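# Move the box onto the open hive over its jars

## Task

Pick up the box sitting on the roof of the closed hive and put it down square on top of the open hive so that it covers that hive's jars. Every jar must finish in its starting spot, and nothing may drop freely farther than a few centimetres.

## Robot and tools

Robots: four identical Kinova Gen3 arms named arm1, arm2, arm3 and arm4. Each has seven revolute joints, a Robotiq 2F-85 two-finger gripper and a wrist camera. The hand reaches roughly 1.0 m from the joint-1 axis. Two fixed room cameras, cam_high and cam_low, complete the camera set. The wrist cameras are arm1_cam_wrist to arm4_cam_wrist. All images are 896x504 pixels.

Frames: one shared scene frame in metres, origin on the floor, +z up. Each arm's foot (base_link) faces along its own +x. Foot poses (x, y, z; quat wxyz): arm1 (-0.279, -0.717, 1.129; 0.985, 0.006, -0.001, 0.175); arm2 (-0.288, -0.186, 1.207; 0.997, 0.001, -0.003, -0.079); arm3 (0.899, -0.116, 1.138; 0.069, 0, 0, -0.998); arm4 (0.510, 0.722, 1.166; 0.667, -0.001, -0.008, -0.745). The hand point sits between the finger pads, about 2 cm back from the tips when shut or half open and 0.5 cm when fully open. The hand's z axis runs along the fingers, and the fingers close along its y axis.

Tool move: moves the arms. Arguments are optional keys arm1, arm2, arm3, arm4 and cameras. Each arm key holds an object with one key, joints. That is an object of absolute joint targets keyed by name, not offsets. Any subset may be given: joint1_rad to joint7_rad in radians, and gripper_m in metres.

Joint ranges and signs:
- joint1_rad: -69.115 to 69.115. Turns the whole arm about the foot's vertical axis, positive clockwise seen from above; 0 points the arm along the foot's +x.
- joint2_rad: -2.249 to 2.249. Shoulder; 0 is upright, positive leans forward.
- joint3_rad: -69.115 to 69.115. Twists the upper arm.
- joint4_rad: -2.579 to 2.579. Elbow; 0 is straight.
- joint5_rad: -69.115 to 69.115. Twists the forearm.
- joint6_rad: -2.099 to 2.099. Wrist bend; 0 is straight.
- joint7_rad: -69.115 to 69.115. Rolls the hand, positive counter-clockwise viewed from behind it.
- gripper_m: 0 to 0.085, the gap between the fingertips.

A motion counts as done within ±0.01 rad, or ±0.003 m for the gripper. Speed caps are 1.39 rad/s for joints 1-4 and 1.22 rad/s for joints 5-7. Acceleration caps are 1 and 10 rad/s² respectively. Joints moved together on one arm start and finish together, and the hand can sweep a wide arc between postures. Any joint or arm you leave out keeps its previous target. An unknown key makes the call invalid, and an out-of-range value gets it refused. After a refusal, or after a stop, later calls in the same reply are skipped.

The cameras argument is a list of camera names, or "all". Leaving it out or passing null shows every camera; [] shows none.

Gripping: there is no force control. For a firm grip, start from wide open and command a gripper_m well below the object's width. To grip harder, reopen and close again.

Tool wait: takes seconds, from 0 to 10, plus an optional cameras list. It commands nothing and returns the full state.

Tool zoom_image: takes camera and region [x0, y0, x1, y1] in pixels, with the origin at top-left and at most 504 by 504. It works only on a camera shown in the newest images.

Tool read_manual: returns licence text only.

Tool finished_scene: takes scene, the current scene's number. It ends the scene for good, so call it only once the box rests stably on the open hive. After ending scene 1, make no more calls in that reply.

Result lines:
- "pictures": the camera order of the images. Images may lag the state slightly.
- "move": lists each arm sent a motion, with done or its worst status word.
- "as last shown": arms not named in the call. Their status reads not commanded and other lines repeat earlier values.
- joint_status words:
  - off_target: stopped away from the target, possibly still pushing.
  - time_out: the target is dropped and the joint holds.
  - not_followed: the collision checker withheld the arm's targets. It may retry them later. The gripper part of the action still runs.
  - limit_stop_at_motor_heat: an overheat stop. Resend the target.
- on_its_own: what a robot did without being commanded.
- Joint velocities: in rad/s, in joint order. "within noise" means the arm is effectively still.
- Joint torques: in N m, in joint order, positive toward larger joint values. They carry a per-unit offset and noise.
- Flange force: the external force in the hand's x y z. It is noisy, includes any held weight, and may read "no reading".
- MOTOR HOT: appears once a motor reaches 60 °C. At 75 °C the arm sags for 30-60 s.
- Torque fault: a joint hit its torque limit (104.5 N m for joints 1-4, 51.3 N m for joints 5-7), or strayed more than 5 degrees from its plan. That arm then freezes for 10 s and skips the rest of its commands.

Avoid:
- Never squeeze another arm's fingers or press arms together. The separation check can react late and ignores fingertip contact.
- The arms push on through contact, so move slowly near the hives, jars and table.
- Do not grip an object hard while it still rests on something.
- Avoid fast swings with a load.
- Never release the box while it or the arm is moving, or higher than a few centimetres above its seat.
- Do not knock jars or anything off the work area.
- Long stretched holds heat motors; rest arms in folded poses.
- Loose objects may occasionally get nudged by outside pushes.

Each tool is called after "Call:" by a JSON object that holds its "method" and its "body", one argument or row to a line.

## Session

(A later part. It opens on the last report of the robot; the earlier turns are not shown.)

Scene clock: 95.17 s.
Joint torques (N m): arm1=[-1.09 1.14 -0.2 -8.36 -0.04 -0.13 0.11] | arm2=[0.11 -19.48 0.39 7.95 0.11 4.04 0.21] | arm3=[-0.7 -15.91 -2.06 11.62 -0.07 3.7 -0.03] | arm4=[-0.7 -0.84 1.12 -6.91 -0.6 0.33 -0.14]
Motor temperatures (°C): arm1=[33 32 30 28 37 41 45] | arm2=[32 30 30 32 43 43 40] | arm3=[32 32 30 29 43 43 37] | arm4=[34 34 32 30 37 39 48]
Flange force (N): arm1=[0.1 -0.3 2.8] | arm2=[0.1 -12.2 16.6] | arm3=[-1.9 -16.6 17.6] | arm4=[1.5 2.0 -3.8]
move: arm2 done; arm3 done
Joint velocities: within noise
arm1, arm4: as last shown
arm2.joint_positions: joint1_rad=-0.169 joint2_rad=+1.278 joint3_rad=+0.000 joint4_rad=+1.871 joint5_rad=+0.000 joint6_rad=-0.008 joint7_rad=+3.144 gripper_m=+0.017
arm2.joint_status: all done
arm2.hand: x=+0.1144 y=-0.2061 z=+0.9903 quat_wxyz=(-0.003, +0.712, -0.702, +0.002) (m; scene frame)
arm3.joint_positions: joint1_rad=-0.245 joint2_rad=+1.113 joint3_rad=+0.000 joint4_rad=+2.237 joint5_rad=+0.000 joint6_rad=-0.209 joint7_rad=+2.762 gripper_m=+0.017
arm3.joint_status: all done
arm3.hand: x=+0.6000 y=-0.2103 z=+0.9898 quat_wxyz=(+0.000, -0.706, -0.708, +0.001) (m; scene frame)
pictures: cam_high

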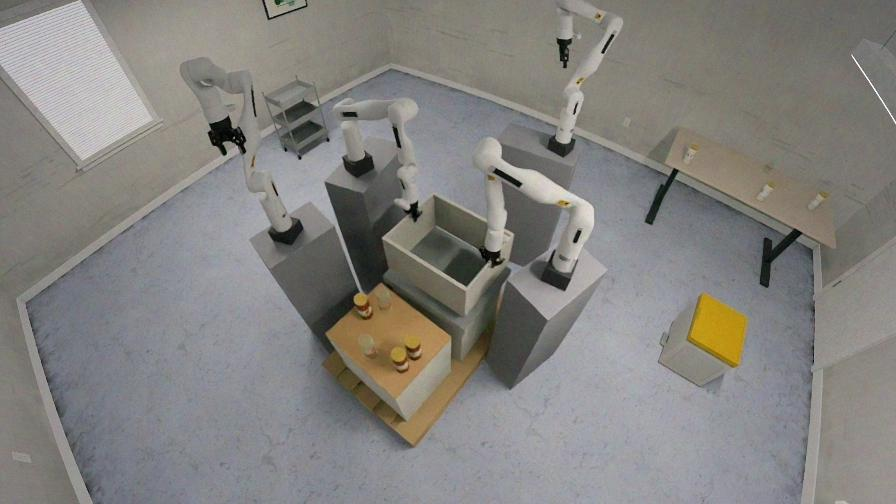

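Call:
{"method": "move", "body": {
  "arm2": {"joints":{"joint2_rad":1.1268,"joint4_rad":1.9499,"joint6_rad":0.0649}},
  "arm3": {"joints":{"joint2_rad":0.9295,"joint4_rad":2.2911,"joint6_rad":-0.0790}},
  "cameras": []
}}

Call:
{"method": "move", "body": {
  "arm2": {"joints":{"joint2_rad":0.9985,"joint4_rad":1.9943,"joint6_rad":0.1488}},
  "arm3": {"joints":{"joint2_rad":0.7699,"joint4_rad":2.3099,"joint6_rad":0.0618}},
  "cameras": ["cam_low"]
}}

Call:
{"method": "move", "body": {
  "arm2": {"joints":{"joint1_rad":-0.0199,"joint2_rad":1.0008,"joint4_rad":1.9753,"joint6_rad":0.1655,"joint7_rad":3.2885}},
  "arm3": {"joints":{"joint1_rad":-0.4140,"joint2_rad":0.7780,"joint4_rad":2.2260,"joint6_rad":0.1376,"joint7_rad":2.5878}},
  "cameras": []
}}

Call:
{"method": "move", "body": {
  "arm2": {"joints":{"joint1_rad":0.1232,"joint2_rad":1.0075,"joint4_rad":1.9269,"joint6_rad":0.2072,"joint7_rad":3.4264}},
  "arm3": {"joints":{"joint1_rad":-0.5538,"joint2_rad":0.7964,"joint4_rad":2.1126,"joint6_rad":0.2326,"joint7_rad":2.4428}},
  "cameras": []
}}

Call:
{"method": "move", "body": {
  "arm2": {"joints":{"joint1_rad":0.2560,"joint2_rad":1.0206,"joint4_rad":1.8513,"joint6_rad":0.2697,"joint7_rad":3.5540}},
  "arm3": {"joints":{"joint1_rad":-0.6669,"joint2_rad":0.8278,"joint4_rad":1.9733,"joint6_rad":0.3405,"joint7_rad":2.3244}},
  "cameras": []
}}

Call:
{"method": "move", "body": {
  "arm2": {"joints":{"joint1_rad":0.3747,"joint2_rad":1.0423,"joint4_rad":1.7487,"joint6_rad":0.3506,"joint7_rad":3.6675}},
  "arm3": {"joints":{"joint1_rad":-0.7576,"joint2_rad":0.8731,"joint4_rad":1.8113,"joint6_rad":0.4572,"joint7_rad":2.2284}},
  "cameras": ["cam_high"]
}}

Call:
{"method": "move", "body": {
  "arm2": {"joints":{"joint1_rad":0.4796,"joint2_rad":1.0741,"joint4_rad":1.6208,"joint6_rad":0.4467,"joint7_rad":3.7671}},
  "arm3": {"joints":{"joint1_rad":-0.8310,"joint2_rad":0.9324,"joint4_rad":1.6261,"joint6_rad":0.5831,"joint7_rad":2.1499}},
  "cameras": []
}}

Call:
{"method": "move", "body": {
  "arm2": {"joints":{"joint1_rad":0.5705,"joint2_rad":1.1185,"joint4_rad":1.4660,"joint6_rad":0.5571,"joint7_rad":3.8528}},
  "arm3": {"joints":{"joint1_rad":-0.8910,"joint2_rad":1.0082,"joint4_rad":1.4122,"joint6_rad":0.7212,"joint7_rad":2.0846}},
  "cameras": []
}}

Call:
{"method": "move", "body": {
  "arm2": {"joints":{"joint1_rad":0.6491,"joint2_rad":1.1785,"joint4_rad":1.2803,"joint6_rad":0.6828,"joint7_rad":3.9261}},
  "arm3": {"joints":{"joint1_rad":-0.9404,"joint2_rad":1.1048,"joint4_rad":1.1587,"joint6_rad":0.8781,"joint7_rad":2.0300}},
  "cameras": []
}}

Call:
{"method": "move", "body": {
  "arm2": {"joints":{"joint1_rad":0.7172,"joint2_rad":1.2589,"joint4_rad":1.0525,"joint6_rad":0.8302,"joint7_rad":3.9889}},
  "arm3": {"joints":{"joint1_rad":-0.9816,"joint2_rad":1.2360,"joint4_rad":0.8326,"joint6_rad":1.0730,"joint7_rad":1.9836}},
  "cameras": []
}}

Call:
{"method": "wait", "body": {
  "seconds": 0.4,
  "cameras": ["cam_high","cam_low","arm1_cam_wrist","arm3_cam_wrist","arm2_cam_wrist"]
}}

Call:
{"method": "zoom_image", "body": {
  "camera": "cam_low",
  "region": [320, 110, 560, 300]
}}

Scene clock: 153.77 s.
Joint torques (N m): arm1=[-1.02 1.16 -0.26 -8.33 -0.01 -0.15 0.13] | arm2=[0.19 -19.91 0.36 6.76 0.13 4.04 0.2] | arm3=[-0.61 -15.76 -1.69 9.94 -0.3 3.67 -0.07] | arm4=[-0.64 -0.8 0.97 -7.07 -0.57 0.34 -0.11]
Motor temperatures (°C): arm1=[33 32 30 28 37 41 45] | arm2=[32 31 30 33 42 43 40] | arm3=[32 32 30 29 43 44 37] | arm4=[34 34 32 30 36 39 48]
Flange force (N): arm1=[0.1 -0.4 2.6] | arm2=[-0.2 -11.8 16.9] | arm3=[-2.3 -16.8 16.5] | arm4=[1.5 1.7 -3.0]
move: arm2 done; arm3 done
Joint velocities: within noise
arm1, arm4: as last shown
arm2.joint_positions: joint1_rad=-0.169 joint2_rad=+1.127 joint3_rad=+0.000 joint4_rad=+1.950 joint5_rad=+0.000 joint6_rad=+0.065 joint7_rad=+3.144 gripper_m=+0.017
arm2.joint_status: all done
arm2.hand: x=+0.1140 y=-0.2061 z=+1.0503 quat_wxyz=(-0.003, +0.712, -0.702, +0.002) (m; scene frame)
arm3.joint_positions: joint1_rad=-0.245 joint2_rad=+0.929 joint3_rad=+0.000 joint4_rad=+2.291 joint5_rad=+0.000 joint6_rad=-0.079 joint7_rad=+2.762 gripper_m=+0.017
arm3.joint_status: all done
arm3.hand: x=+0.6000 y=-0.2103 z=+1.0498 quat_wxyz=(+0.000, -0.706, -0.708, +0.001) (m; scene frame)
pictures: none
No camera images: "cameras" was empty.

Scene clock: 154.87 s.
Joint torques (N m): arm1=[-1.04 1.14 -0.19 -8.43 -0.02 -0.09 0.13] | arm2=[0.3 -19.46 0.4 6.35 0.13 4.5 0.18] | arm3=[-0.64 -15.24 -1.61 8.81 -0.65 4.08 -0.17] | arm4=[-0.65 -0.8 1.01 -7.01 -0.64 0.36 -0.08]
Motor temperatures (°C): arm1=[33 32 30 28 37 41 45] | arm2=[32 31 30 33 42 43 40] | arm3=[32 32 30 29 43 44 37] | arm4=[34 34 32 30 36 39 48]
Flange force (N): arm1=[0.2 -0.2 3.2] | arm2=[-0.4 -12.9 17.0] | arm3=[-2.5 -18.3 16.3] | arm4=[1.5 1.8 -3.2]
move: arm2 done; arm3 done
Joint velocities: within noise
arm1, arm4: as last shown
arm2.joint_positions: joint1_rad=-0.169 joint2_rad=+0.998 joint3_rad=+0.000 joint4_rad=+1.994 joint5_rad=+0.000 joint6_rad=+0.149 joint7_rad=+3.144 gripper_m=+0.017
arm2.joint_status: all done
arm2.hand: x=+0.1137 y=-0.2062 z=+1.1003 quat_wxyz=(-0.003, +0.712, -0.702, +0.002) (m; scene frame)
arm3.joint_positions: joint1_rad=-0.245 joint2_rad=+0.770 joint3_rad=+0.000 joint4_rad=+2.310 joint5_rad=+0.000 joint6_rad=+0.062 joint7_rad=+2.762 gripper_m=+0.017
arm3.joint_status: all done
arm3.hand: x=+0.6001 y=-0.2102 z=+1.0998 quat_wxyz=(+0.000, -0.706, -0.708, +0.001) (m; scene frame)
pictures: cam_low

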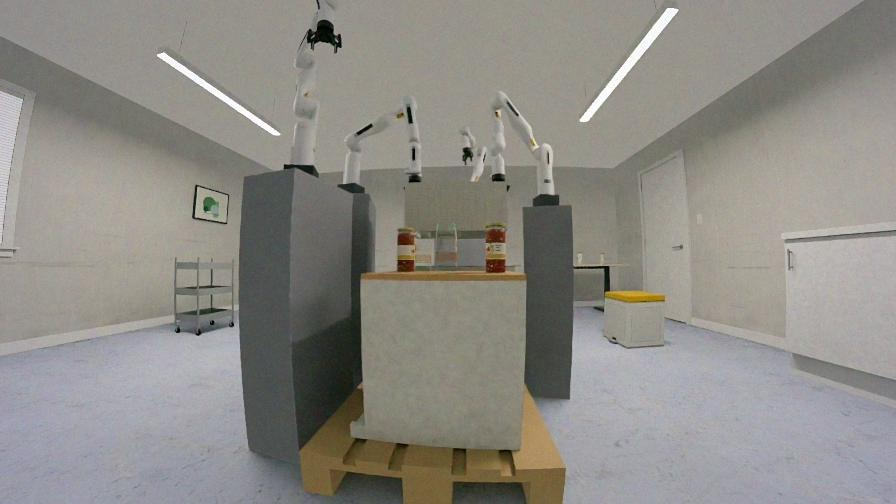

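Scene clock: 156.00 s.
Joint torques (N m): arm1=[-1.03 1.1 -0.17 -8.37 -0.04 -0.15 0.06] | arm2=[0.96 -20.62 1.51 4.75 0.27 3.79 0.19] | arm3=[-1.32 -17.22 -2.24 6.1 -0.83 3.38 -0.2] | arm4=[-0.71 -0.88 1.01 -6.92 -0.62 0.38 -0.08]
Motor temperatures (°C): arm1=[33 32 30 28 37 41 45] | arm2=[32 31 30 33 42 43 40] | arm3=[32 32 30 29 43 44 37] | arm4=[34 34 32 30 36 39 48]
Flange force (N): arm1=[0.1 -0.3 2.7] | arm2=[-0.7 -11.0 17.0] | arm3=[-2.8 -15.8 16.5] | arm4=[1.3 2.0 -3.6]
move: arm2 done; arm3 done
Joint velocities: within noise
arm1, arm4: as last shown
arm2.joint_positions: joint1_rad=-0.020 joint2_rad=+1.001 joint3_rad=+0.000 joint4_rad=+1.975 joint5_rad=+0.000 joint6_rad=+0.165 joint7_rad=+3.289 gripper_m=+0.017
arm2.joint_status: all done
arm2.hand: x=+0.1119 y=-0.2665 z=+1.1002 quat_wxyz=(-0.003, +0.710, -0.704, +0.002) (m; scene frame)
arm3.joint_positions: joint1_rad=-0.414 joint2_rad=+0.778 joint3_rad=+0.000 joint4_rad=+2.226 joint5_rad=+0.000 joint6_rad=+0.138 joint7_rad=+2.588 gripper_m=+0.017
arm3.joint_status: all done
arm3.hand: x=+0.5979 y=-0.2729 z=+1.0999 quat_wxyz=(+0.000, -0.708, -0.707, +0.001) (m; scene frame)
pictures: none
No camera images: "cameras" was empty.

Scene clock: 157.07 s.
Joint torques (N m): arm1=[-1.01 1.19 -0.25 -8.41 0.03 -0.08 0.19] | arm2=[1.85 -22.11 2.48 2.42 0.24 3.02 0] | arm3=[-1.31 -19.71 -2.11 3.31 -1.09 2.73 -0.29] | arm4=[-0.65 -0.79 1.1 -7.04 -0.59 0.32 -0.13]
Motor temperatures (°C): arm1=[33 32 30 28 37 41 45] | arm2=[32 31 30 33 42 43 40] | arm3=[32 32 30 29 43 44 37] | arm4=[34 34 32 30 36 39 48]
Flange force (N): arm1=[0.3 -0.2 3.2] | arm2=[-1.8 -8.5 16.4] | arm3=[-4.0 -13.1 16.9] | arm4=[1.7 1.9 -3.2]
move: arm2 done; arm3 done
Joint velocities: within noise
arm1, arm4: as last shown
arm2.joint_positions: joint1_rad=+0.123 joint2_rad=+1.007 joint3_rad=+0.000 joint4_rad=+1.927 joint5_rad=+0.000 joint6_rad=+0.207 joint7_rad=+3.426 gripper_m=+0.017
arm2.joint_status: all done
arm2.hand: x=+0.1101 y=-0.3265 z=+1.1001 quat_wxyz=(-0.003, +0.708, -0.706, +0.002) (m; scene frame)
arm3.joint_positions: joint1_rad=-0.554 joint2_rad=+0.796 joint3_rad=+0.000 joint4_rad=+2.113 joint5_rad=+0.000 joint6_rad=+0.233 joint7_rad=+2.443 gripper_m=+0.017
arm3.joint_status: all done
arm3.hand: x=+0.5958 y=-0.3356 z=+1.0999 quat_wxyz=(+0.000, -0.709, -0.705, +0.001) (m; scene frame)
pictures: none
No camera images: "cameras" was empty.

Scene clock: 158.13 s.
Joint torques (N m): arm1=[-1.09 1.1 -0.19 -8.41 -0.01 -0.16 0.14] | arm2=[2.07 -23.81 2.96 0.27 0.42 2.42 0] | arm3=[-1.46 -22.54 -2.14 0.65 -1.25 2.19 -0.32] | arm4=[-0.74 -0.84 1.04 -7 -0.58 0.34 -0.1]
Motor temperatures (°C): arm1=[33 32 30 28 37 41 45] | arm2=[32 31 30 33 42 43 40] | arm3=[32 32 30 29 43 44 37] | arm4=[34 34 32 30 36 39 48]
Flange force (N): arm1=[0.2 -0.1 2.8] | arm2=[-2.1 -6.7 16.1] | arm3=[-4.6 -11.3 17.4] | arm4=[1.5 2.0 -3.4]
move: arm2 done; arm3 done
Joint velocities: within noise
arm1, arm4: as last shown
arm2.joint_positions: joint1_rad=+0.256 joint2_rad=+1.021 joint3_rad=+0.000 joint4_rad=+1.851 joint5_rad=+0.000 joint6_rad=+0.270 joint7_rad=+3.554 gripper_m=+0.017
arm2.joint_status: all done
arm2.hand: x=+0.1081 y=-0.3866 z=+1.1000 quat_wxyz=(-0.003, +0.706, -0.708, +0.002) (m; scene frame)
arm3.joint_positions: joint1_rad=-0.667 joint2_rad=+0.828 joint3_rad=+0.000 joint4_rad=+1.973 joint5_rad=+0.000 joint6_rad=+0.341 joint7_rad=+2.324 gripper_m=+0.017
arm3.joint_status: all done
arm3.hand: x=+0.5936 y=-0.3984 z=+1.1000 quat_wxyz=(+0.000, -0.711, -0.703, +0.001) (m; scene frame)
pictures: none
No camera images: "cameras" was empty.

Scene clock: 159.27 s.
Joint torques (N m): arm1=[-1.04 1.08 -0.23 -8.39 -0.01 -0.12 0.1] | arm2=[1.46 -26.72 2.28 -3.61 0.48 1.14 0.07] | arm3=[-0.5 -26.08 -0.71 -2.8 -1.19 1.26 -0.36] | arm4=[-0.72 -0.84 1.02 -7.06 -0.56 0.36 -0.12]
Motor temperatures (°C): arm1=[33 32 30 28 37 41 45] | arm2=[32 31 30 33 42 43 40] | arm3=[32 32 30 29 43 44 37] | arm4=[34 34 32 30 36 39 48]
Flange force (N): arm1=[0.0 -0.3 2.9] | arm2=[-2.9 -1.9 15.7] | arm3=[-5.1 -7.1 17.9] | arm4=[1.5 1.9 -3.1]
move: arm2 done; arm3 done
Joint velocities: within noise
arm1.joint_positions: joint1_rad=+1.200 joint2_rad=-0.480 joint3_rad=-0.110 joint4_rad=+1.473 joint5_rad=-0.081 joint6_rad=+2.000 joint7_rad=+1.200 gripper_m=+0.085
arm1.joint_status: not commanded
arm1.hand: x=-0.1887 y=-0.7939 z=+1.6499 quat_wxyz=(-0.070, -0.512, -0.856, -0.002) (m; scene frame)
arm2.joint_positions: joint1_rad=+0.375 joint2_rad=+1.042 joint3_rad=+0.000 joint4_rad=+1.749 joint5_rad=+0.000 joint6_rad=+0.351 joint7_rad=+3.668 gripper_m=+0.017
arm2.joint_status: all done
arm2.hand: x=+0.1064 y=-0.4468 z=+1.0998 quat_wxyz=(-0.003, +0.704, -0.710, +0.002) (m; scene frame)
arm3.joint_positions: joint1_rad=-0.758 joint2_rad=+0.873 joint3_rad=+0.000 joint4_rad=+1.811 joint5_rad=+0.000 joint6_rad=+0.457 joint7_rad=+2.228 gripper_m=+0.017
arm3.joint_status: all done
arm3.hand: x=+0.5915 y=-0.4611 z=+1.1000 quat_wxyz=(+0.000, -0.713, -0.701, +0.001) (m; scene frame)
arm4.joint_positions: joint1_rad=+0.554 joint2_rad=-0.326 joint3_rad=-0.072 joint4_rad=+1.563 joint5_rad=-0.062 joint6_rad=+2.060 joint7_rad=+1.151 gripper_m=+0.085
arm4.joint_status: not commanded
arm4.hand: x=+0.4392 y=+0.6355 z=+1.6459 quat_wxyz=(+0.030, -0.955, -0.285, -0.074) (m; scene frame)
pictures: cam_high

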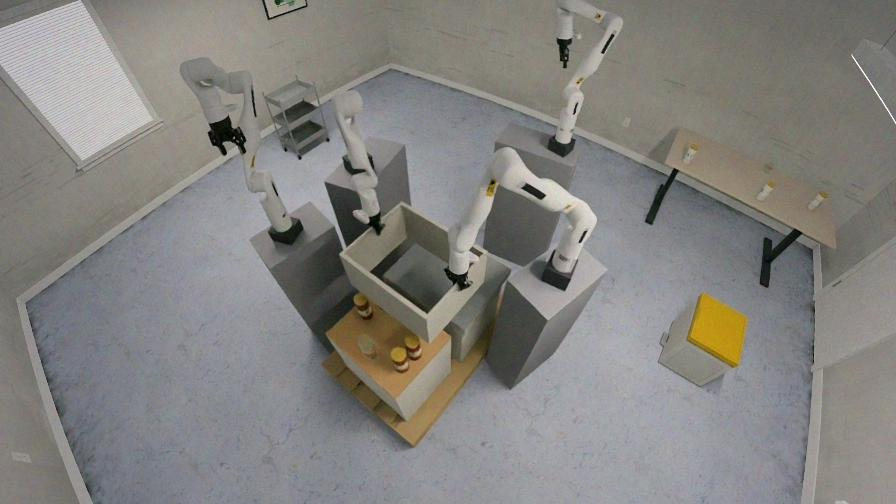

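Scene clock: 160.43 s.
Joint torques (N m): arm1=[-1.01 1.18 -0.2 -8.33 -0.02 -0.16 0.08] | arm2=[1.32 -29.22 2.04 -6.37 0.52 0.41 0.01] | arm3=[0.08 -29.24 -0.02 -5.19 -0.99 0.81 -0.39] | arm4=[-0.72 -0.81 1.06 -7.03 -0.63 0.33 -0.1]
Motor temperatures (°C): arm1=[33 32 30 28 37 41 45] | arm2=[32 31 30 33 42 43 40] | arm3=[32 32 30 29 43 44 37] | arm4=[34 34 32 30 36 39 48]
Flange force (N): arm1=[0.2 -0.4 2.6] | arm2=[-4.1 0.4 15.5] | arm3=[-5.9 -5.1 18.1] | arm4=[1.6 1.9 -3.2]
move: arm2 done; arm3 done
Joint velocities: within noise
arm1, arm4: as last shown
arm2.joint_positions: joint1_rad=+0.480 joint2_rad=+1.074 joint3_rad=+0.000 joint4_rad=+1.621 joint5_rad=+0.000 joint6_rad=+0.447 joint7_rad=+3.767 gripper_m=+0.017
arm2.joint_status: all done
arm2.hand: x=+0.1045 y=-0.5070 z=+1.0997 quat_wxyz=(-0.003, +0.703, -0.712, +0.001) (m; scene frame)
arm3.joint_positions: joint1_rad=-0.831 joint2_rad=+0.932 joint3_rad=+0.000 joint4_rad=+1.626 joint5_rad=+0.000 joint6_rad=+0.583 joint7_rad=+2.150 gripper_m=+0.017
arm3.joint_status: all done
arm3.hand: x=+0.5894 y=-0.5237 z=+1.1001 quat_wxyz=(+0.000, -0.715, -0.699, +0.001) (m; scene frame)
pictures: none
No camera images: "cameras" was empty.

Scene clock: 161.67 s.
Joint torques (N m): arm1=[-0.95 1.1 -0.24 -8.4 -0.05 -0.11 0.12] | arm2=[0.6 -31.97 1.21 -9.06 0.46 -0.23 0.04] | arm3=[0.84 -32.52 0.94 -7.59 -0.59 0.36 -0.32] | arm4=[-0.7 -0.87 1.01 -7.02 -0.61 0.29 -0.09]
Motor temperatures (°C): arm1=[33 32 30 28 37 41 45] | arm2=[32 31 30 33 42 43 40] | arm3=[32 33 30 29 43 44 37] | arm4=[34 34 32 30 36 39 48]
Flange force (N): arm1=[0.0 -0.5 2.9] | arm2=[-4.9 3.1 15.5] | arm3=[-6.5 -3.1 18.2] | arm4=[1.5 1.8 -3.5]
move: arm2 done; arm3 done
Joint velocities: within noise
arm1, arm4: as last shown
arm2.joint_positions: joint1_rad=+0.571 joint2_rad=+1.118 joint3_rad=+0.000 joint4_rad=+1.466 joint5_rad=+0.000 joint6_rad=+0.557 joint7_rad=+3.853 gripper_m=+0.017
arm2.joint_status: all done
arm2.hand: x=+0.1028 y=-0.5671 z=+1.0997 quat_wxyz=(-0.003, +0.701, -0.713, +0.002) (m; scene frame)
arm3.joint_positions: joint1_rad=-0.891 joint2_rad=+1.008 joint3_rad=+0.000 joint4_rad=+1.412 joint5_rad=+0.000 joint6_rad=+0.721 joint7_rad=+2.085 gripper_m=+0.017
arm3.joint_status: all done
arm3.hand: x=+0.5873 y=-0.5866 z=+1.1002 quat_wxyz=(+0.000, -0.717, -0.697, +0.001) (m; scene frame)
pictures: none
No camera images: "cameras" was empty.

Scene clock: 163.00 s.
Joint torques (N m): arm1=[-1.03 1.09 -0.26 -8.38 0.01 -0.09 0.16] | arm2=[-0.12 -34.55 0.47 -11.31 0.3 -0.67 0.06] | arm3=[1.74 -35.82 1.73 -9.6 -0.15 0.12 -0.32] | arm4=[-0.69 -0.85 1.08 -7.03 -0.58 0.3 -0.1]
Motor temperatures (°C): arm1=[33 32 30 28 37 41 45] | arm2=[32 31 30 33 42 43 40] | arm3=[32 33 30 29 43 44 37] | arm4=[34 34 32 30 36 39 48]
Flange force (N): arm1=[0.0 -0.3 2.9] | arm2=[-6.0 5.2 15.3] | arm3=[-7.9 -1.7 18.4] | arm4=[1.6 2.1 -3.4]
move: arm2 done; arm3 done
Joint velocities: within noise
arm1, arm4: as last shown
arm2.joint_positions: joint1_rad=+0.649 joint2_rad=+1.178 joint3_rad=+0.000 joint4_rad=+1.280 joint5_rad=+0.000 joint6_rad=+0.683 joint7_rad=+3.926 gripper_m=+0.017
arm2.joint_status: all done
arm2.hand: x=+0.1010 y=-0.6272 z=+1.0995 quat_wxyz=(-0.003, +0.699, -0.715, +0.001) (m; scene frame)
arm3.joint_positions: joint1_rad=-0.940 joint2_rad=+1.105 joint3_rad=+0.000 joint4_rad=+1.159 joint5_rad=+0.000 joint6_rad=+0.878 joint7_rad=+2.030 gripper_m=+0.017
arm3.joint_status: all done
arm3.hand: x=+0.5853 y=-0.6493 z=+1.1002 quat_wxyz=(+0.000, -0.719, -0.695, +0.001) (m; scene frame)
pictures: none
No camera images: "cameras" was empty.

Scene clock: 164.47 s.
Joint torques (N m): arm1=[-1.04 1.17 -0.23 -8.35 -0.02 -0.13 0.14] | arm2=[-0.38 -37.3 0.12 -13.28 0.18 -0.91 0.03] | arm3=[2.19 -38.58 1.97 -11.19 0.13 0.16 -0.37] | arm4=[-0.76 -0.8 1.03 -7.05 -0.61 0.34 -0.08]
Motor temperatures (°C): arm1=[33 32 30 28 37 41 45] | arm2=[32 31 30 33 42 43 40] | arm3=[32 33 30 29 43 44 37] | arm4=[34 34 32 30 36 39 48]
Flange force (N): arm1=[0.2 -0.3 2.8] | arm2=[-7.7 6.6 15.4] | arm3=[-9.8 -1.8 18.2] | arm4=[1.6 1.9 -3.1]
move: arm2 done; arm3 done
Joint velocities: within noise
arm1, arm4: as last shown
arm2.joint_positions: joint1_rad=+0.717 joint2_rad=+1.259 joint3_rad=+0.000 joint4_rad=+1.052 joint5_rad=+0.000 joint6_rad=+0.830 joint7_rad=+3.989 gripper_m=+0.017
arm2.joint_status: all done
arm2.hand: x=+0.0991 y=-0.6874 z=+1.0994 quat_wxyz=(-0.003, +0.697, -0.717, +0.001) (m; scene frame)
arm3.joint_positions: joint1_rad=-0.982 joint2_rad=+1.236 joint3_rad=+0.000 joint4_rad=+0.833 joint5_rad=+0.000 joint6_rad=+1.073 joint7_rad=+1.984 gripper_m=+0.017
arm3.joint_status: all done
arm3.hand: x=+0.5831 y=-0.7120 z=+1.1001 quat_wxyz=(+0.000, -0.720, -0.694, +0.001) (m; scene frame)
pictures: none
No camera images: "cameras" was empty.

Scene clock: 164.87 s.
Joint torques (N m): arm1=[-0.97 1.22 -0.17 -8.41 -0.05 -0.1 0.12] | arm2=[-0.28 -37.27 0.15 -13.22 0.19 -0.87 0.03] | arm3=[2.22 -38.58 1.83 -11.09 0.06 0.15 -0.35] | arm4=[-0.67 -0.86 1.06 -6.97 -0.59 0.36 -0.09]
Motor temperatures (°C): arm1=[33 32 30 28 37 41 45] | arm2=[32 31 30 33 42 43 40] | arm3=[32 33 30 29 43 44 37] | arm4=[34 34 32 30 36 39 48]
Flange force (N): arm1=[0.3 -0.3 3.1] | arm2=[-7.7 6.4 15.5] | arm3=[-10.5 -2.0 18.2] | arm4=[1.5 2.1 -3.5]
Joint velocities: within noise
arm1.joint_positions: joint1_rad=+1.200 joint2_rad=-0.480 joint3_rad=-0.110 joint4_rad=+1.473 joint5_rad=-0.081 joint6_rad=+2.000 joint7_rad=+1.200 gripper_m=+0.085
arm1.joint_status: not commanded
arm1.hand: x=-0.1887 y=-0.7939 z=+1.6499 quat_wxyz=(-0.070, -0.512, -0.856, -0.002) (m; scene frame)
arm2.joint_positions: joint1_rad=+0.717 joint2_rad=+1.259 joint3_rad=+0.000 joint4_rad=+1.052 joint5_rad=+0.000 joint6_rad=+0.830 joint7_rad=+3.989 gripper_m=+0.017
arm2.joint_status: all done
arm2.hand: x=+0.0991 y=-0.6874 z=+1.0994 quat_wxyz=(-0.003, +0.697, -0.717, +0.001) (m; scene frame)
arm3.joint_positions: joint1_rad=-0.982 joint2_rad=+1.236 joint3_rad=+0.000 joint4_rad=+0.833 joint5_rad=+0.000 joint6_rad=+1.073 joint7_rad=+1.984 gripper_m=+0.017
arm3.joint_status: all done
arm3.hand: x=+0.5832 y=-0.7120 z=+1.1001 quat_wxyz=(+0.000, -0.720, -0.694, +0.001) (m; scene frame)
arm4.joint_positions: joint1_rad=+0.554 joint2_rad=-0.326 joint3_rad=-0.072 joint4_rad=+1.563 joint5_rad=-0.062 joint6_rad=+2.060 joint7_rad=+1.151 gripper_m=+0.085
arm4.joint_status: not commanded
arm4.hand: x=+0.4392 y=+0.6355 z=+1.6459 quat_wxyz=(+0.030, -0.955, -0.285, -0.074) (m; scene frame)
wait: 0.40 s; at rest by 0.27 s
pictures: arm1_cam_wrist, arm2_cam_wrist, arm3_cam_wrist, cam_high, cam_low

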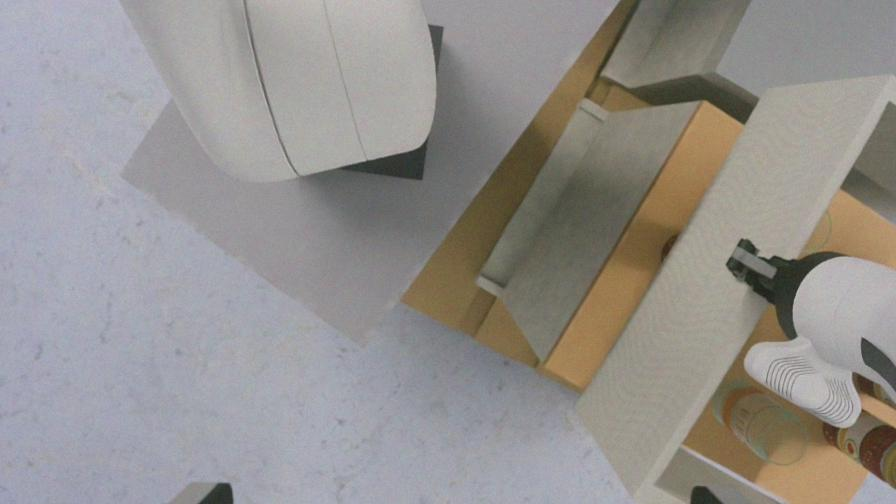

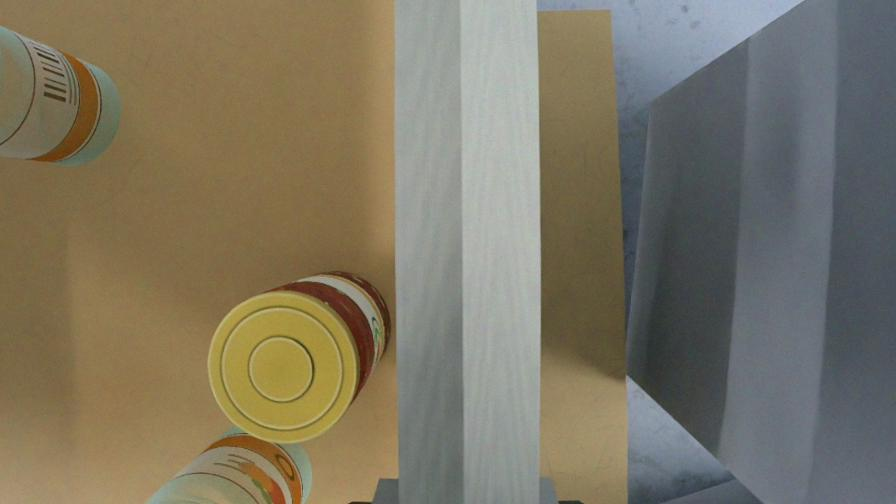

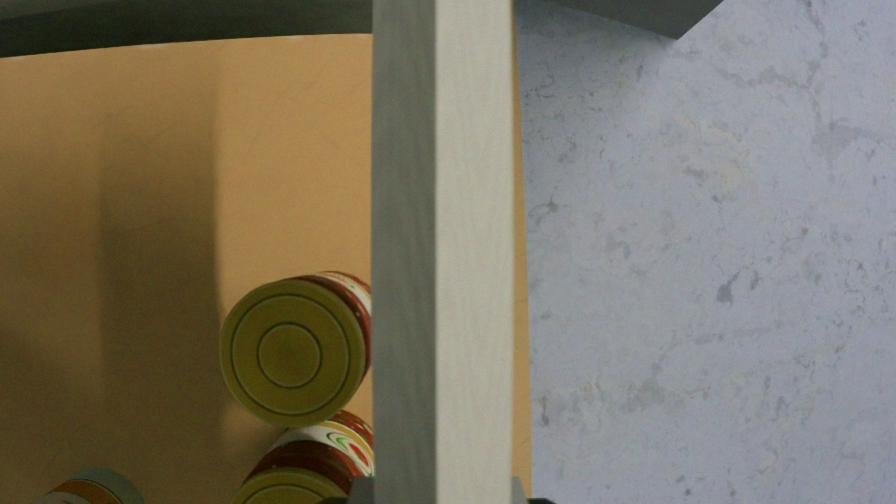

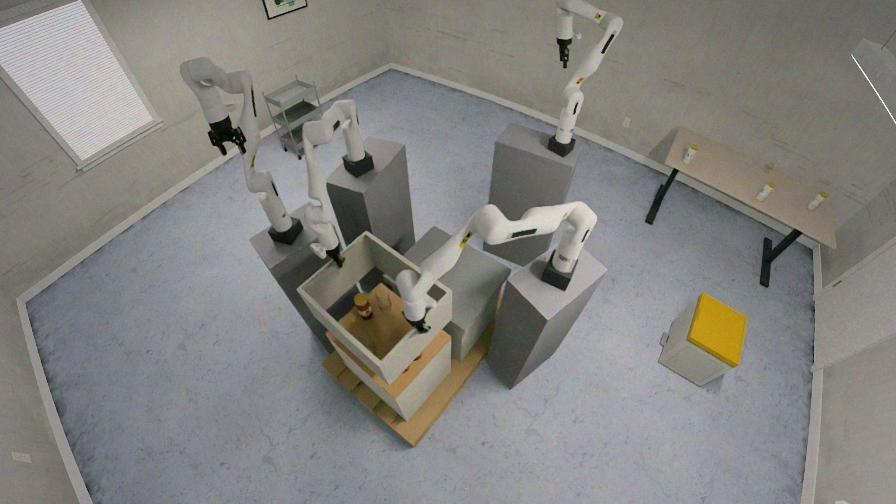

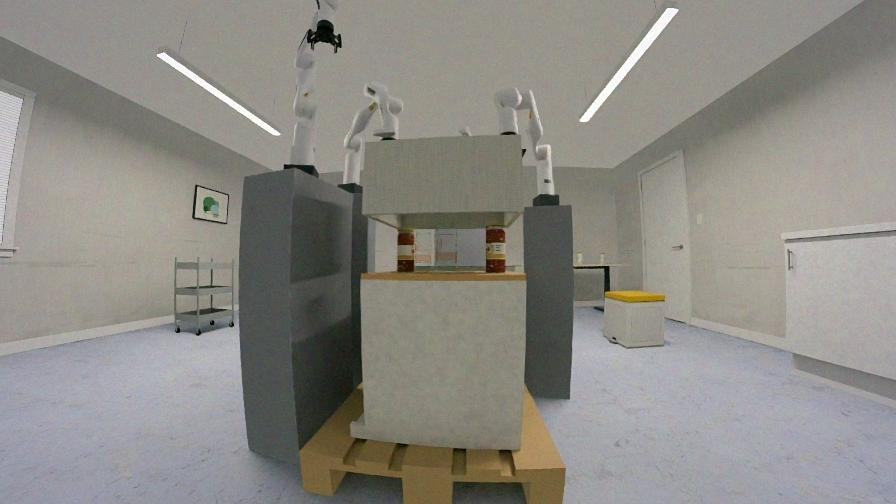

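Scaled by 2.100 from the camera's 896x504 image, which has a finer 1280x720 frame.

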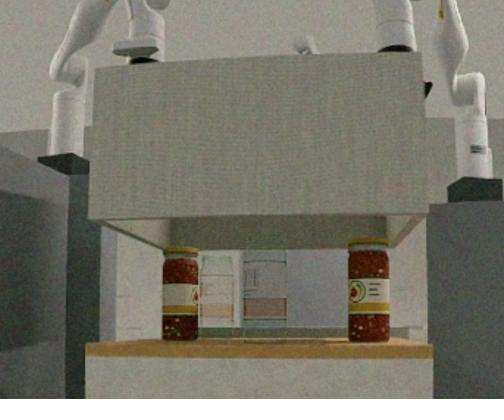

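Call:
{"method": "move", "body": {
  "arm2": {"joints":{"joint2_rad":1.4163,"joint4_rad":0.9645,"joint6_rad":0.7608}},
  "arm3": {"joints":{"joint2_rad":1.3716,"joint4_rad":0.7894,"joint6_rad":0.9806}},
  "cameras": []
}}

Call:
{"method": "move", "body": {
  "arm2": {"joints":{"joint2_rad":1.5486,"joint4_rad":0.8538,"joint6_rad":0.7392}},
  "arm3": {"joints":{"joint2_rad":1.4917,"joint4_rad":0.7084,"joint6_rad":0.9415}},
  "cameras": []
}}

Call:
{"method": "move", "body": {
  "arm2": {"joints":{"joint2_rad":1.6335,"joint4_rad":0.7657,"joint6_rad":0.7424}},
  "arm3": {"joints":{"joint2_rad":1.5706,"joint4_rad":0.6359,"joint6_rad":0.9351}},
  "cameras": ["cam_low","cam_high","arm1_cam_wrist"]
}}

Call:
{"method": "zoom_image", "body": {
  "camera": "cam_low",
  "region": [320, 180, 560, 300]
}}

Scene clock: 192.23 s.
Joint torques (N m): arm1=[-1 1.07 -0.16 -8.39 0.02 -0.14 0.11] | arm2=[0 -37.28 0.64 -12.25 0.35 -0.77 -0.01] | arm3=[2 -39.23 1.63 -10.65 -0.04 0.07 -0.35] | arm4=[-0.7 -0.78 1.01 -6.99 -0.64 0.32 -0.09]
Motor temperatures (°C): arm1=[33 32 30 28 37 41 45] | arm2=[32 33 30 33 42 43 40] | arm3=[32 35 30 29 43 44 37] | arm4=[34 34 32 30 36 39 48]
Flange force (N): arm1=[0.1 -0.1 2.8] | arm2=[-7.9 6.1 13.9] | arm3=[-10.4 -2.3 19.8] | arm4=[1.6 1.8 -3.4]
move: arm2 done; arm3 done
Joint velocities: within noise
arm1, arm4: as last shown
arm2.joint_positions: joint1_rad=+0.717 joint2_rad=+1.416 joint3_rad=+0.000 joint4_rad=+0.964 joint5_rad=+0.000 joint6_rad=+0.761 joint7_rad=+3.989 gripper_m=+0.017
arm2.joint_status: all done
arm2.hand: x=+0.0996 y=-0.6873 z=+1.0195 quat_wxyz=(-0.003, +0.697, -0.717, +0.001) (m; scene frame)
arm3.joint_positions: joint1_rad=-0.982 joint2_rad=+1.372 joint3_rad=+0.000 joint4_rad=+0.789 joint5_rad=+0.000 joint6_rad=+0.981 joint7_rad=+1.984 gripper_m=+0.017
arm3.joint_status: all done
arm3.hand: x=+0.5831 y=-0.7121 z=+1.0203 quat_wxyz=(+0.000, -0.720, -0.694, +0.001) (m; scene frame)
pictures: none
No camera images: "cameras" was empty.

Scene clock: 193.27 s.
Joint torques (N m): arm1=[-1.01 1.11 -0.25 -8.26 -0.07 -0.1 0.14] | arm2=[0.28 -37.11 0.9 -11.76 0.47 -0.58 0.04] | arm3=[1.29 -39.11 1.24 -10.32 -0.26 0.17 -0.35] | arm4=[-0.71 -0.77 1 -7.06 -0.62 0.33 -0.12]
Motor temperatures (°C): arm1=[33 32 30 28 37 41 45] | arm2=[32 33 30 33 42 43 40] | arm3=[32 35 30 29 43 44 37] | arm4=[34 34 32 30 36 39 48]
Flange force (N): arm1=[-0.1 -0.3 2.4] | arm2=[-8.7 6.0 12.7] | arm3=[-9.7 -3.2 20.4] | arm4=[1.6 1.7 -3.1]
move: arm2 done; arm3 done
Joint velocities: within noise
arm1, arm4: as last shown
arm2.joint_positions: joint1_rad=+0.717 joint2_rad=+1.549 joint3_rad=+0.000 joint4_rad=+0.854 joint5_rad=+0.000 joint6_rad=+0.739 joint7_rad=+3.989 gripper_m=+0.017
arm2.joint_status: all done
arm2.hand: x=+0.0999 y=-0.6871 z=+0.9595 quat_wxyz=(-0.003, +0.697, -0.717, +0.001) (m; scene frame)
arm3.joint_positions: joint1_rad=-0.982 joint2_rad=+1.492 joint3_rad=+0.000 joint4_rad=+0.708 joint5_rad=+0.000 joint6_rad=+0.942 joint7_rad=+1.984 gripper_m=+0.017
arm3.joint_status: all done
arm3.hand: x=+0.5831 y=-0.7121 z=+0.9602 quat_wxyz=(+0.000, -0.720, -0.694, +0.001) (m; scene frame)
pictures: none
No camera images: "cameras" was empty.

Scene clock: 194.17 s.
Joint torques (N m): arm1=[-0.94 1.15 -0.27 -8.38 0 -0.14 0.12] | arm2=[0.36 -36.71 1.06 -11.49 0.55 -0.48 0.02] | arm3=[1.18 -39.38 1.16 -10.19 -0.27 0.15 -0.29] | arm4=[-0.75 -0.78 1.03 -6.99 -0.61 0.32 -0.14]
Motor temperatures (°C): arm1=[33 32 30 28 37 41 45] | arm2=[32 33 30 33 42 43 40] | arm3=[32 35 30 29 43 44 37] | arm4=[34 34 32 30 36 39 48]
Flange force (N): arm1=[0.1 -0.6 2.8] | arm2=[-8.9 6.1 11.5] | arm3=[-11.9 -4.3 22.0] | arm4=[1.6 1.7 -3.4]
move: arm2 done; arm3 done
Joint velocities: within noise
arm1, arm4: as last shown
arm2.joint_positions: joint1_rad=+0.717 joint2_rad=+1.633 joint3_rad=+0.000 joint4_rad=+0.766 joint5_rad=+0.000 joint6_rad=+0.742 joint7_rad=+3.989 gripper_m=+0.017
arm2.joint_status: all done
arm2.hand: x=+0.1001 y=-0.6871 z=+0.9244 quat_wxyz=(-0.003, +0.697, -0.717, +0.001) (m; scene frame)
arm3.joint_positions: joint1_rad=-0.982 joint2_rad=+1.571 joint3_rad=+0.000 joint4_rad=+0.636 joint5_rad=+0.000 joint6_rad=+0.935 joint7_rad=+1.984 gripper_m=+0.017
arm3.joint_status: all done
arm3.hand: x=+0.5830 y=-0.7123 z=+0.9254 quat_wxyz=(+0.000, -0.720, -0.694, +0.001) (m; scene frame)
pictures: arm1_cam_wrist, cam_high, cam_low

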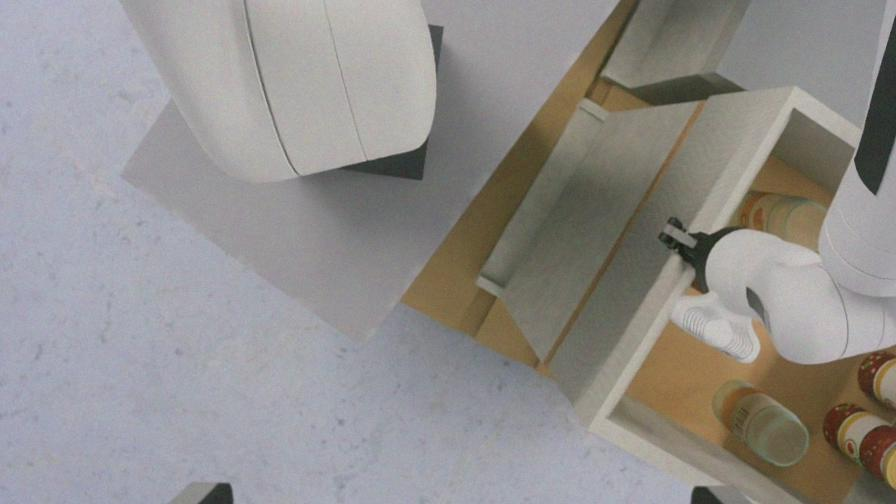

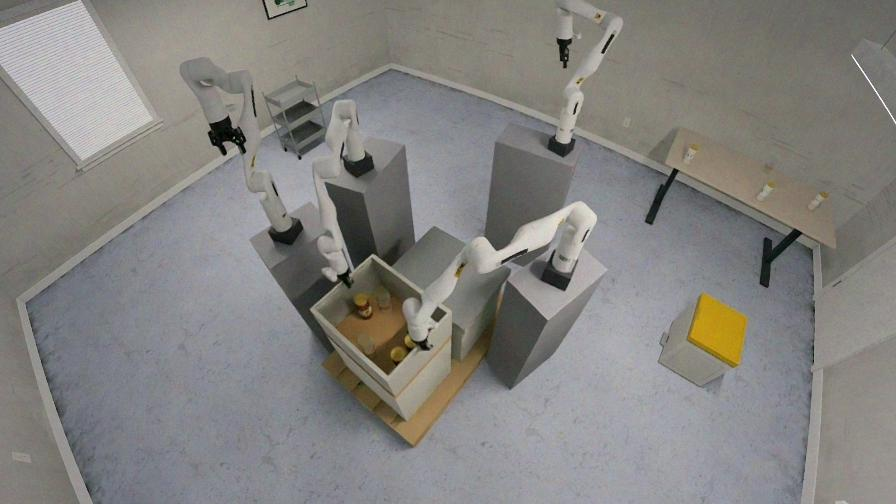

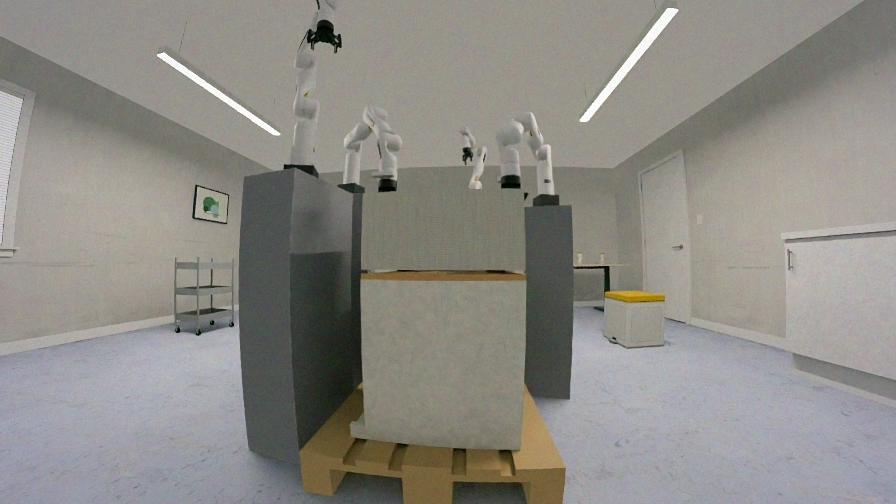

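Scaled by 2.100 from the camera's 896x504 image, which has a finer 1280x720 frame.

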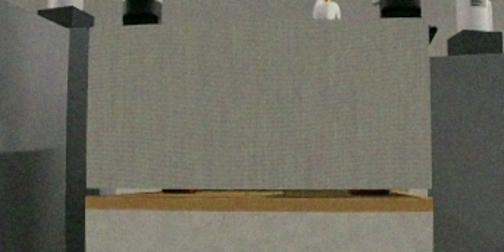

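Call:
{"method": "move", "body": {
  "arm2": {"joints":{"joint2_rad":1.6641,"joint4_rad":0.7307,"joint6_rad":0.7468}},
  "arm3": {"joints":{"joint2_rad":1.5998,"joint4_rad":0.6061,"joint6_rad":0.9357}},
  "cameras": []
}}

Call:
{"method": "move", "body": {
  "arm2": {"joints":{"joint2_rad":1.6693,"joint4_rad":0.7246,"joint6_rad":0.7477}},
  "arm3": {"joints":{"joint2_rad":1.6047,"joint4_rad":0.6008,"joint6_rad":0.9360}},
  "cameras": ["cam_low"]
}}

Call:
{"method": "zoom_image", "body": {
  "camera": "cam_low",
  "region": [340, 240, 540, 300]
}}

Scene clock: 201.47 s.
Joint torques (N m): arm1=[-1.02 1.12 -0.21 -8.42 -0.03 -0.15 0.17] | arm2=[0.14 -37.19 0.77 -11.89 0.42 -0.63 0.03] | arm3=[1.4 -39.3 1.32 -10.32 -0.21 0.06 -0.34] | arm4=[-0.73 -0.81 1.07 -6.98 -0.62 0.28 -0.12]
Motor temperatures (°C): arm1=[33 32 30 28 37 41 45] | arm2=[32 33 30 33 42 43 40] | arm3=[32 35 30 30 43 43 37] | arm4=[34 34 32 30 36 39 48]
Flange force (N): arm1=[0.2 -0.2 2.9] | arm2=[-9.4 7.0 11.4] | arm3=[-11.7 -4.0 21.8] | arm4=[1.6 1.9 -3.6]
move: arm2 done; arm3 done
Joint velocities: within noise
arm1, arm4: as last shown
arm2.joint_positions: joint1_rad=+0.717 joint2_rad=+1.664 joint3_rad=+0.000 joint4_rad=+0.731 joint5_rad=+0.000 joint6_rad=+0.747 joint7_rad=+3.989 gripper_m=+0.017
arm2.joint_status: all done
arm2.hand: x=+0.1002 y=-0.6870 z=+0.9125 quat_wxyz=(-0.003, +0.697, -0.717, +0.001) (m; scene frame)
arm3.joint_positions: joint1_rad=-0.982 joint2_rad=+1.600 joint3_rad=+0.000 joint4_rad=+0.606 joint5_rad=+0.000 joint6_rad=+0.936 joint7_rad=+1.984 gripper_m=+0.017
arm3.joint_status: all done
arm3.hand: x=+0.5830 y=-0.7122 z=+0.9133 quat_wxyz=(+0.000, -0.720, -0.694, +0.001) (m; scene frame)
pictures: none
No camera images: "cameras" was empty.

Scene clock: 201.93 s.
Joint torques (N m): arm1=[-1.04 1.07 -0.17 -8.32 0 -0.12 0.14] | arm2=[-0.47 -35.81 -0.37 -11.38 -0.24 -0.24 -0.06] | arm3=[2.04 -33.83 2.27 -8.52 0.53 0.05 -0.33] | arm4=[-0.7 -0.86 1.01 -7.04 -0.59 0.38 -0.15]
Motor temperatures (°C): arm1=[33 32 30 28 37 41 45] | arm2=[32 33 30 33 42 43 40] | arm3=[32 35 30 30 43 43 37] | arm4=[34 34 32 30 36 39 48]
Flange force (N): arm1=[0.0 0.0 2.5] | arm2=[-10.0 8.8 9.2] | arm3=[-10.2 -2.1 13.1] | arm4=[1.3 1.7 -3.1]
move: arm2 done; arm3 done
Joint velocities: within noise
arm1, arm4: as last shown
arm2.joint_positions: joint1_rad=+0.717 joint2_rad=+1.669 joint3_rad=+0.000 joint4_rad=+0.725 joint5_rad=+0.000 joint6_rad=+0.748 joint7_rad=+3.989 gripper_m=+0.017
arm2.joint_status: all done
arm2.hand: x=+0.1001 y=-0.6871 z=+0.9105 quat_wxyz=(-0.003, +0.697, -0.717, +0.001) (m; scene frame)
arm3.joint_positions: joint1_rad=-0.982 joint2_rad=+1.605 joint3_rad=+0.000 joint4_rad=+0.601 joint5_rad=+0.000 joint6_rad=+0.936 joint7_rad=+1.984 gripper_m=+0.017
arm3.joint_status: all done
arm3.hand: x=+0.5830 y=-0.7123 z=+0.9113 quat_wxyz=(+0.000, -0.720, -0.694, +0.001) (m; scene frame)
pictures: cam_low

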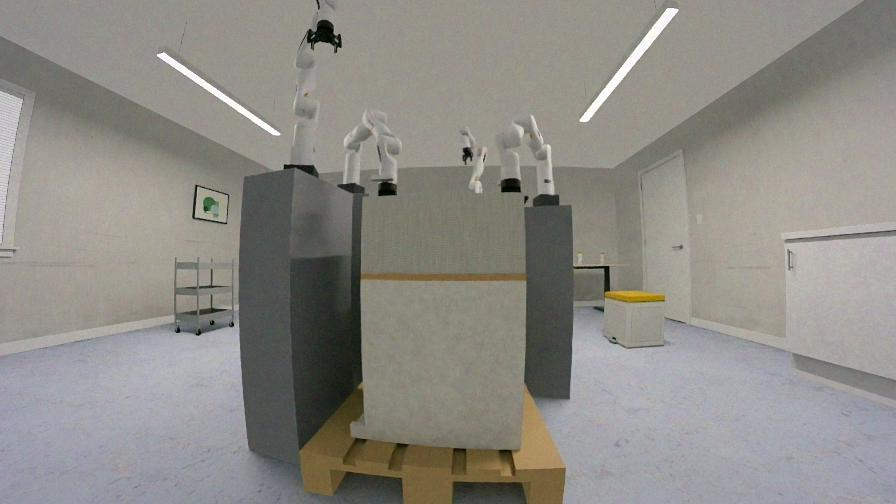

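Scaled by 2.520 from the camera's 896x504 image, which has a finer 1280x720 frame.

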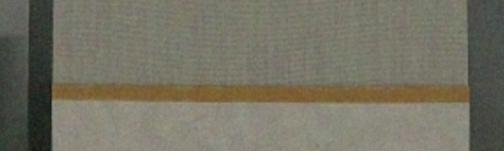

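Call:
{"method": "move", "body": {
  "arm2": {"joints":{"joint2_rad":1.6740,"joint4_rad":0.7191,"joint6_rad":0.7485}},
  "arm3": {"joints":{"joint2_rad":1.6062,"joint4_rad":0.5993,"joint6_rad":0.9361}},
  "cameras": []
}}

Scene clock: 205.87 s.
Joint torques (N m): arm1=[-1.02 1.11 -0.31 -8.37 -0.01 -0.12 0.11] | arm2=[-1.71 -22.92 -2.05 -11.4 -0.85 -4.18 -0.08] | arm3=[4.42 -33.46 3.8 -7.98 1.21 0.74 -0.39] | arm4=[-0.66 -0.85 1.01 -7.1 -0.6 0.34 -0.1]
Motor temperatures (°C): arm1=[33 32 30 28 37 41 45] | arm2=[32 33 30 33 42 43 40] | arm3=[32 35 30 30 43 43 37] | arm4=[34 34 32 30 36 39 48]
Flange force (N): arm1=[0.0 -0.6 2.8] | arm2=[-18.6 18.4 -23.0] | arm3=[-11.3 1.1 13.5] | arm4=[1.5 1.8 -3.0]
move: arm2 done; arm3 done
Joint velocities: within noise
arm1, arm4: as last shown
arm2.joint_positions: joint1_rad=+0.717 joint2_rad=+1.674 joint3_rad=+0.000 joint4_rad=+0.719 joint5_rad=+0.000 joint6_rad=+0.749 joint7_rad=+3.989 gripper_m=+0.017
arm2.joint_status: all done
arm2.hand: x=+0.1002 y=-0.6871 z=+0.9088 quat_wxyz=(-0.003, +0.697, -0.717, +0.001) (m; scene frame)
arm3.joint_positions: joint1_rad=-0.982 joint2_rad=+1.606 joint3_rad=+0.000 joint4_rad=+0.599 joint5_rad=+0.000 joint6_rad=+0.936 joint7_rad=+1.984 gripper_m=+0.017
arm3.joint_status: all done
arm3.hand: x=+0.5831 y=-0.7122 z=+0.9107 quat_wxyz=(+0.000, -0.720, -0.694, +0.001) (m; scene frame)
pictures: none
No camera images: "cameras" was empty.

Call:
{"method": "move", "body": {
  "arm2": {"joints":{"gripper_m":0.085}},
  "arm3": {"joints":{"gripper_m":0.085}},
  "cameras": []
}}

Call:
{"method": "move", "body": {
  "arm2": {"joints":{"joint2_rad":1.5486,"joint4_rad":0.8538,"joint6_rad":0.7392}},
  "arm3": {"joints":{"joint2_rad":1.4917,"joint4_rad":0.7084,"joint6_rad":0.9415}},
  "cameras": []
}}

Call:
{"method": "move", "body": {
  "arm2": {"joints":{"joint2_rad":1.4163,"joint4_rad":0.9645,"joint6_rad":0.7608}},
  "arm3": {"joints":{"joint2_rad":1.3716,"joint4_rad":0.7894,"joint6_rad":0.9806}},
  "cameras": ["cam_high","cam_low","arm1_cam_wrist"]
}}

Call:
{"method": "zoom_image", "body": {
  "camera": "cam_high",
  "region": [250, 180, 500, 440]
}}

Scene clock: 213.87 s.
Joint torques (N m): arm1=[-1 1.14 -0.23 -8.38 0 -0.11 0.11] | arm2=[-0.22 -24.7 -0.28 -6.77 -0.01 0.14 0.06] | arm3=[0.24 -26.62 0.59 -5.9 -0.12 -0.16 0.26] | arm4=[-0.73 -0.82 0.98 -6.96 -0.6 0.28 -0.08]
Motor temperatures (°C): arm1=[33 32 30 28 37 41 45] | arm2=[32 33 30 33 42 43 40] | arm3=[32 36 30 30 43 43 37] | arm4=[34 34 32 30 36 39 48]
Flange force (N): arm1=[0.1 -0.4 2.9] | arm2=[-6.9 5.6 -5.9] | arm3=[-9.8 -4.0 2.2] | arm4=[1.6 1.8 -3.6]
move: arm2 done; arm3 done
Joint velocities: within noise
arm1, arm4: as last shown
arm2.joint_positions: joint1_rad=+0.717 joint2_rad=+1.674 joint3_rad=+0.000 joint4_rad=+0.719 joint5_rad=+0.000 joint6_rad=+0.749 joint7_rad=+3.989 gripper_m=+0.085
arm2.joint_status: all done
arm2.hand: x=+0.1001 y=-0.6870 z=+0.9087 quat_wxyz=(-0.003, +0.697, -0.717, +0.001) (m; scene frame)
arm3.joint_positions: joint1_rad=-0.982 joint2_rad=+1.606 joint3_rad=+0.000 joint4_rad=+0.599 joint5_rad=+0.000 joint6_rad=+0.936 joint7_rad=+1.984 gripper_m=+0.085
arm3.joint_status: all done
arm3.hand: x=+0.5830 y=-0.7122 z=+0.9107 quat_wxyz=(+0.000, -0.720, -0.694, +0.001) (m; scene frame)
pictures: none
No camera images: "cameras" was empty.

Scene clock: 214.93 s.
Joint torques (N m): arm1=[-0.96 1.14 -0.22 -8.36 0.01 -0.09 0.18] | arm2=[-0.24 -24.75 -0.33 -6.67 -0.03 0.16 0.06] | arm3=[0.33 -26.62 0.5 -5.9 -0.09 -0.21 0.24] | arm4=[-0.73 -0.85 1.07 -7.06 -0.56 0.36 -0.09]
Motor temperatures (°C): arm1=[33 32 30 28 37 41 45] | arm2=[32 33 30 33 42 43 40] | arm3=[32 36 30 30 43 43 37] | arm4=[34 34 32 30 36 39 48]
Flange force (N): arm1=[0.1 -0.1 2.9] | arm2=[-5.9 4.8 -4.7] | arm3=[-9.1 -3.5 1.2] | arm4=[1.6 2.1 -3.1]
move: arm2 done; arm3 done
Joint velocities: within noise
arm1.joint_positions: joint1_rad=+1.200 joint2_rad=-0.480 joint3_rad=-0.110 joint4_rad=+1.473 joint5_rad=-0.081 joint6_rad=+2.000 joint7_rad=+1.200 gripper_m=+0.085
arm1.joint_status: not commanded
arm1.hand: x=-0.1887 y=-0.7939 z=+1.6499 quat_wxyz=(-0.070, -0.512, -0.856, -0.002) (m; scene frame)
arm2.joint_positions: joint1_rad=+0.717 joint2_rad=+1.549 joint3_rad=+0.000 joint4_rad=+0.854 joint5_rad=+0.000 joint6_rad=+0.739 joint7_rad=+3.989 gripper_m=+0.085
arm2.joint_status: all done
arm2.hand: x=+0.0999 y=-0.6871 z=+0.9595 quat_wxyz=(-0.003, +0.697, -0.717, +0.001) (m; scene frame)
arm3.joint_positions: joint1_rad=-0.982 joint2_rad=+1.492 joint3_rad=+0.000 joint4_rad=+0.708 joint5_rad=+0.000 joint6_rad=+0.942 joint7_rad=+1.984 gripper_m=+0.085
arm3.joint_status: all done
arm3.hand: x=+0.5831 y=-0.7121 z=+0.9602 quat_wxyz=(+0.000, -0.720, -0.694, +0.001) (m; scene frame)
arm4.joint_positions: joint1_rad=+0.554 joint2_rad=-0.326 joint3_rad=-0.072 joint4_rad=+1.563 joint5_rad=-0.062 joint6_rad=+2.060 joint7_rad=+1.151 gripper_m=+0.085
arm4.joint_status: not commanded
arm4.hand: x=+0.4392 y=+0.6355 z=+1.6459 quat_wxyz=(+0.030, -0.955, -0.285, -0.074) (m; scene frame)
pictures: none
No camera images: "cameras" was empty.

Scene clock: 215.97 s.
Joint torques (N m): arm1=[-1.02 1.09 -0.24 -8.38 0.01 -0.12 0.15] | arm2=[-0.28 -24.68 -0.34 -6.82 -0.01 0.16 0.04] | arm3=[0.3 -26.54 0.58 -6.16 -0.12 -0.17 0.23] | arm4=[-0.72 -0.84 1.07 -7.02 -0.61 0.38 -0.1]
Motor temperatures (°C): arm1=[33 32 30 28 37 41 45] | arm2=[32 33 30 33 42 43 40] | arm3=[32 36 30 30 43 43 37] | arm4=[34 34 32 30 36 39 48]
Flange force (N): arm1=[0.1 -0.2 2.8] | arm2=[-5.4 4.5 -3.8] | arm3=[-7.9 -3.0 0.3] | arm4=[1.5 2.0 -3.2]
move: arm2 done; arm3 done
Joint velocities: within noise
arm1, arm4: as last shown
arm2.joint_positions: joint1_rad=+0.717 joint2_rad=+1.416 joint3_rad=+0.000 joint4_rad=+0.964 joint5_rad=+0.000 joint6_rad=+0.761 joint7_rad=+3.989 gripper_m=+0.085
arm2.joint_status: all done
arm2.hand: x=+0.0995 y=-0.6872 z=+1.0195 quat_wxyz=(-0.003, +0.697, -0.717, +0.001) (m; scene frame)
arm3.joint_positions: joint1_rad=-0.982 joint2_rad=+1.372 joint3_rad=+0.000 joint4_rad=+0.789 joint5_rad=+0.000 joint6_rad=+0.981 joint7_rad=+1.984 gripper_m=+0.085
arm3.joint_status: all done
arm3.hand: x=+0.5831 y=-0.7121 z=+1.0203 quat_wxyz=(+0.000, -0.720, -0.694, +0.001) (m; scene frame)
pictures: arm1_cam_wrist, cam_high, cam_low

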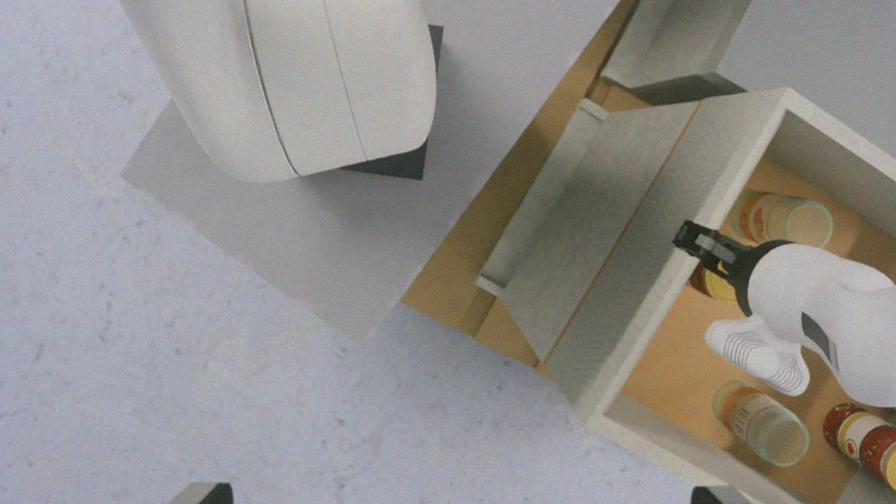

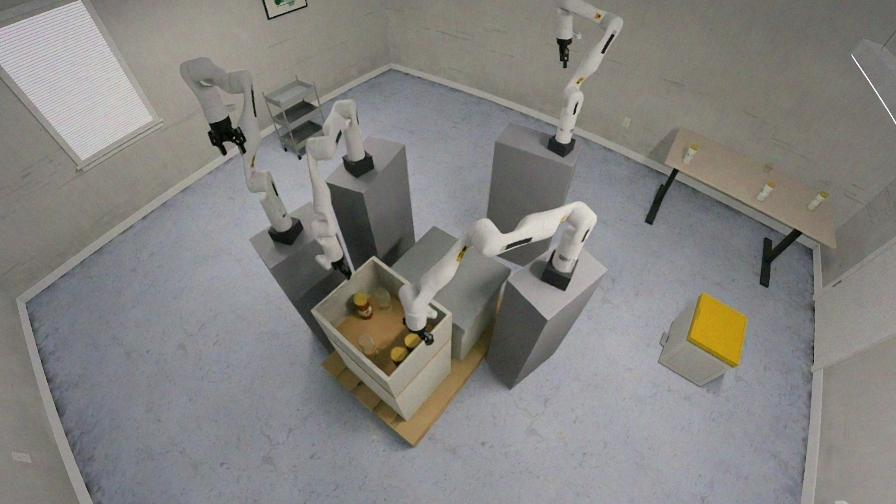

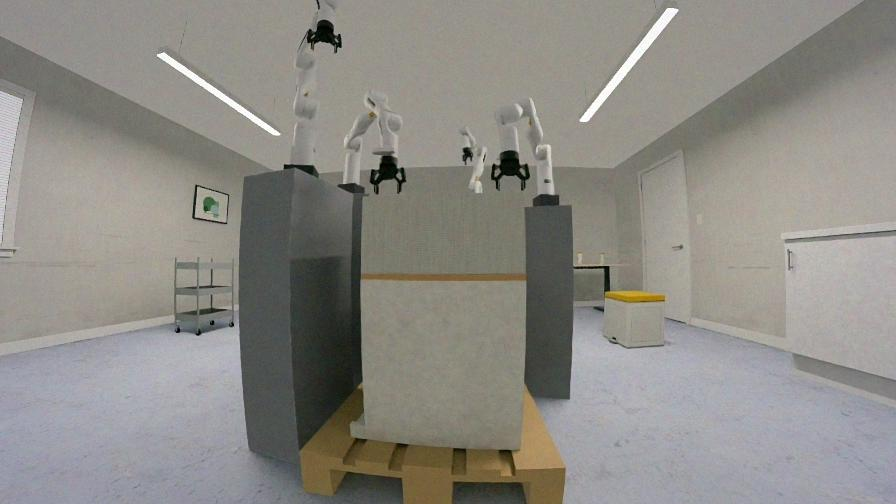

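Scaled by 1.938 from the camera's 896x504 image, which has a finer 1280x720 frame.

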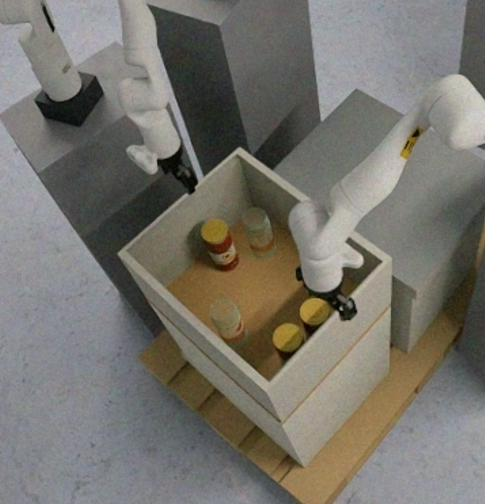

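Call:
{"method": "finished_scene", "body": {
  "scene": 2
}}

The scene is finished: the task was done.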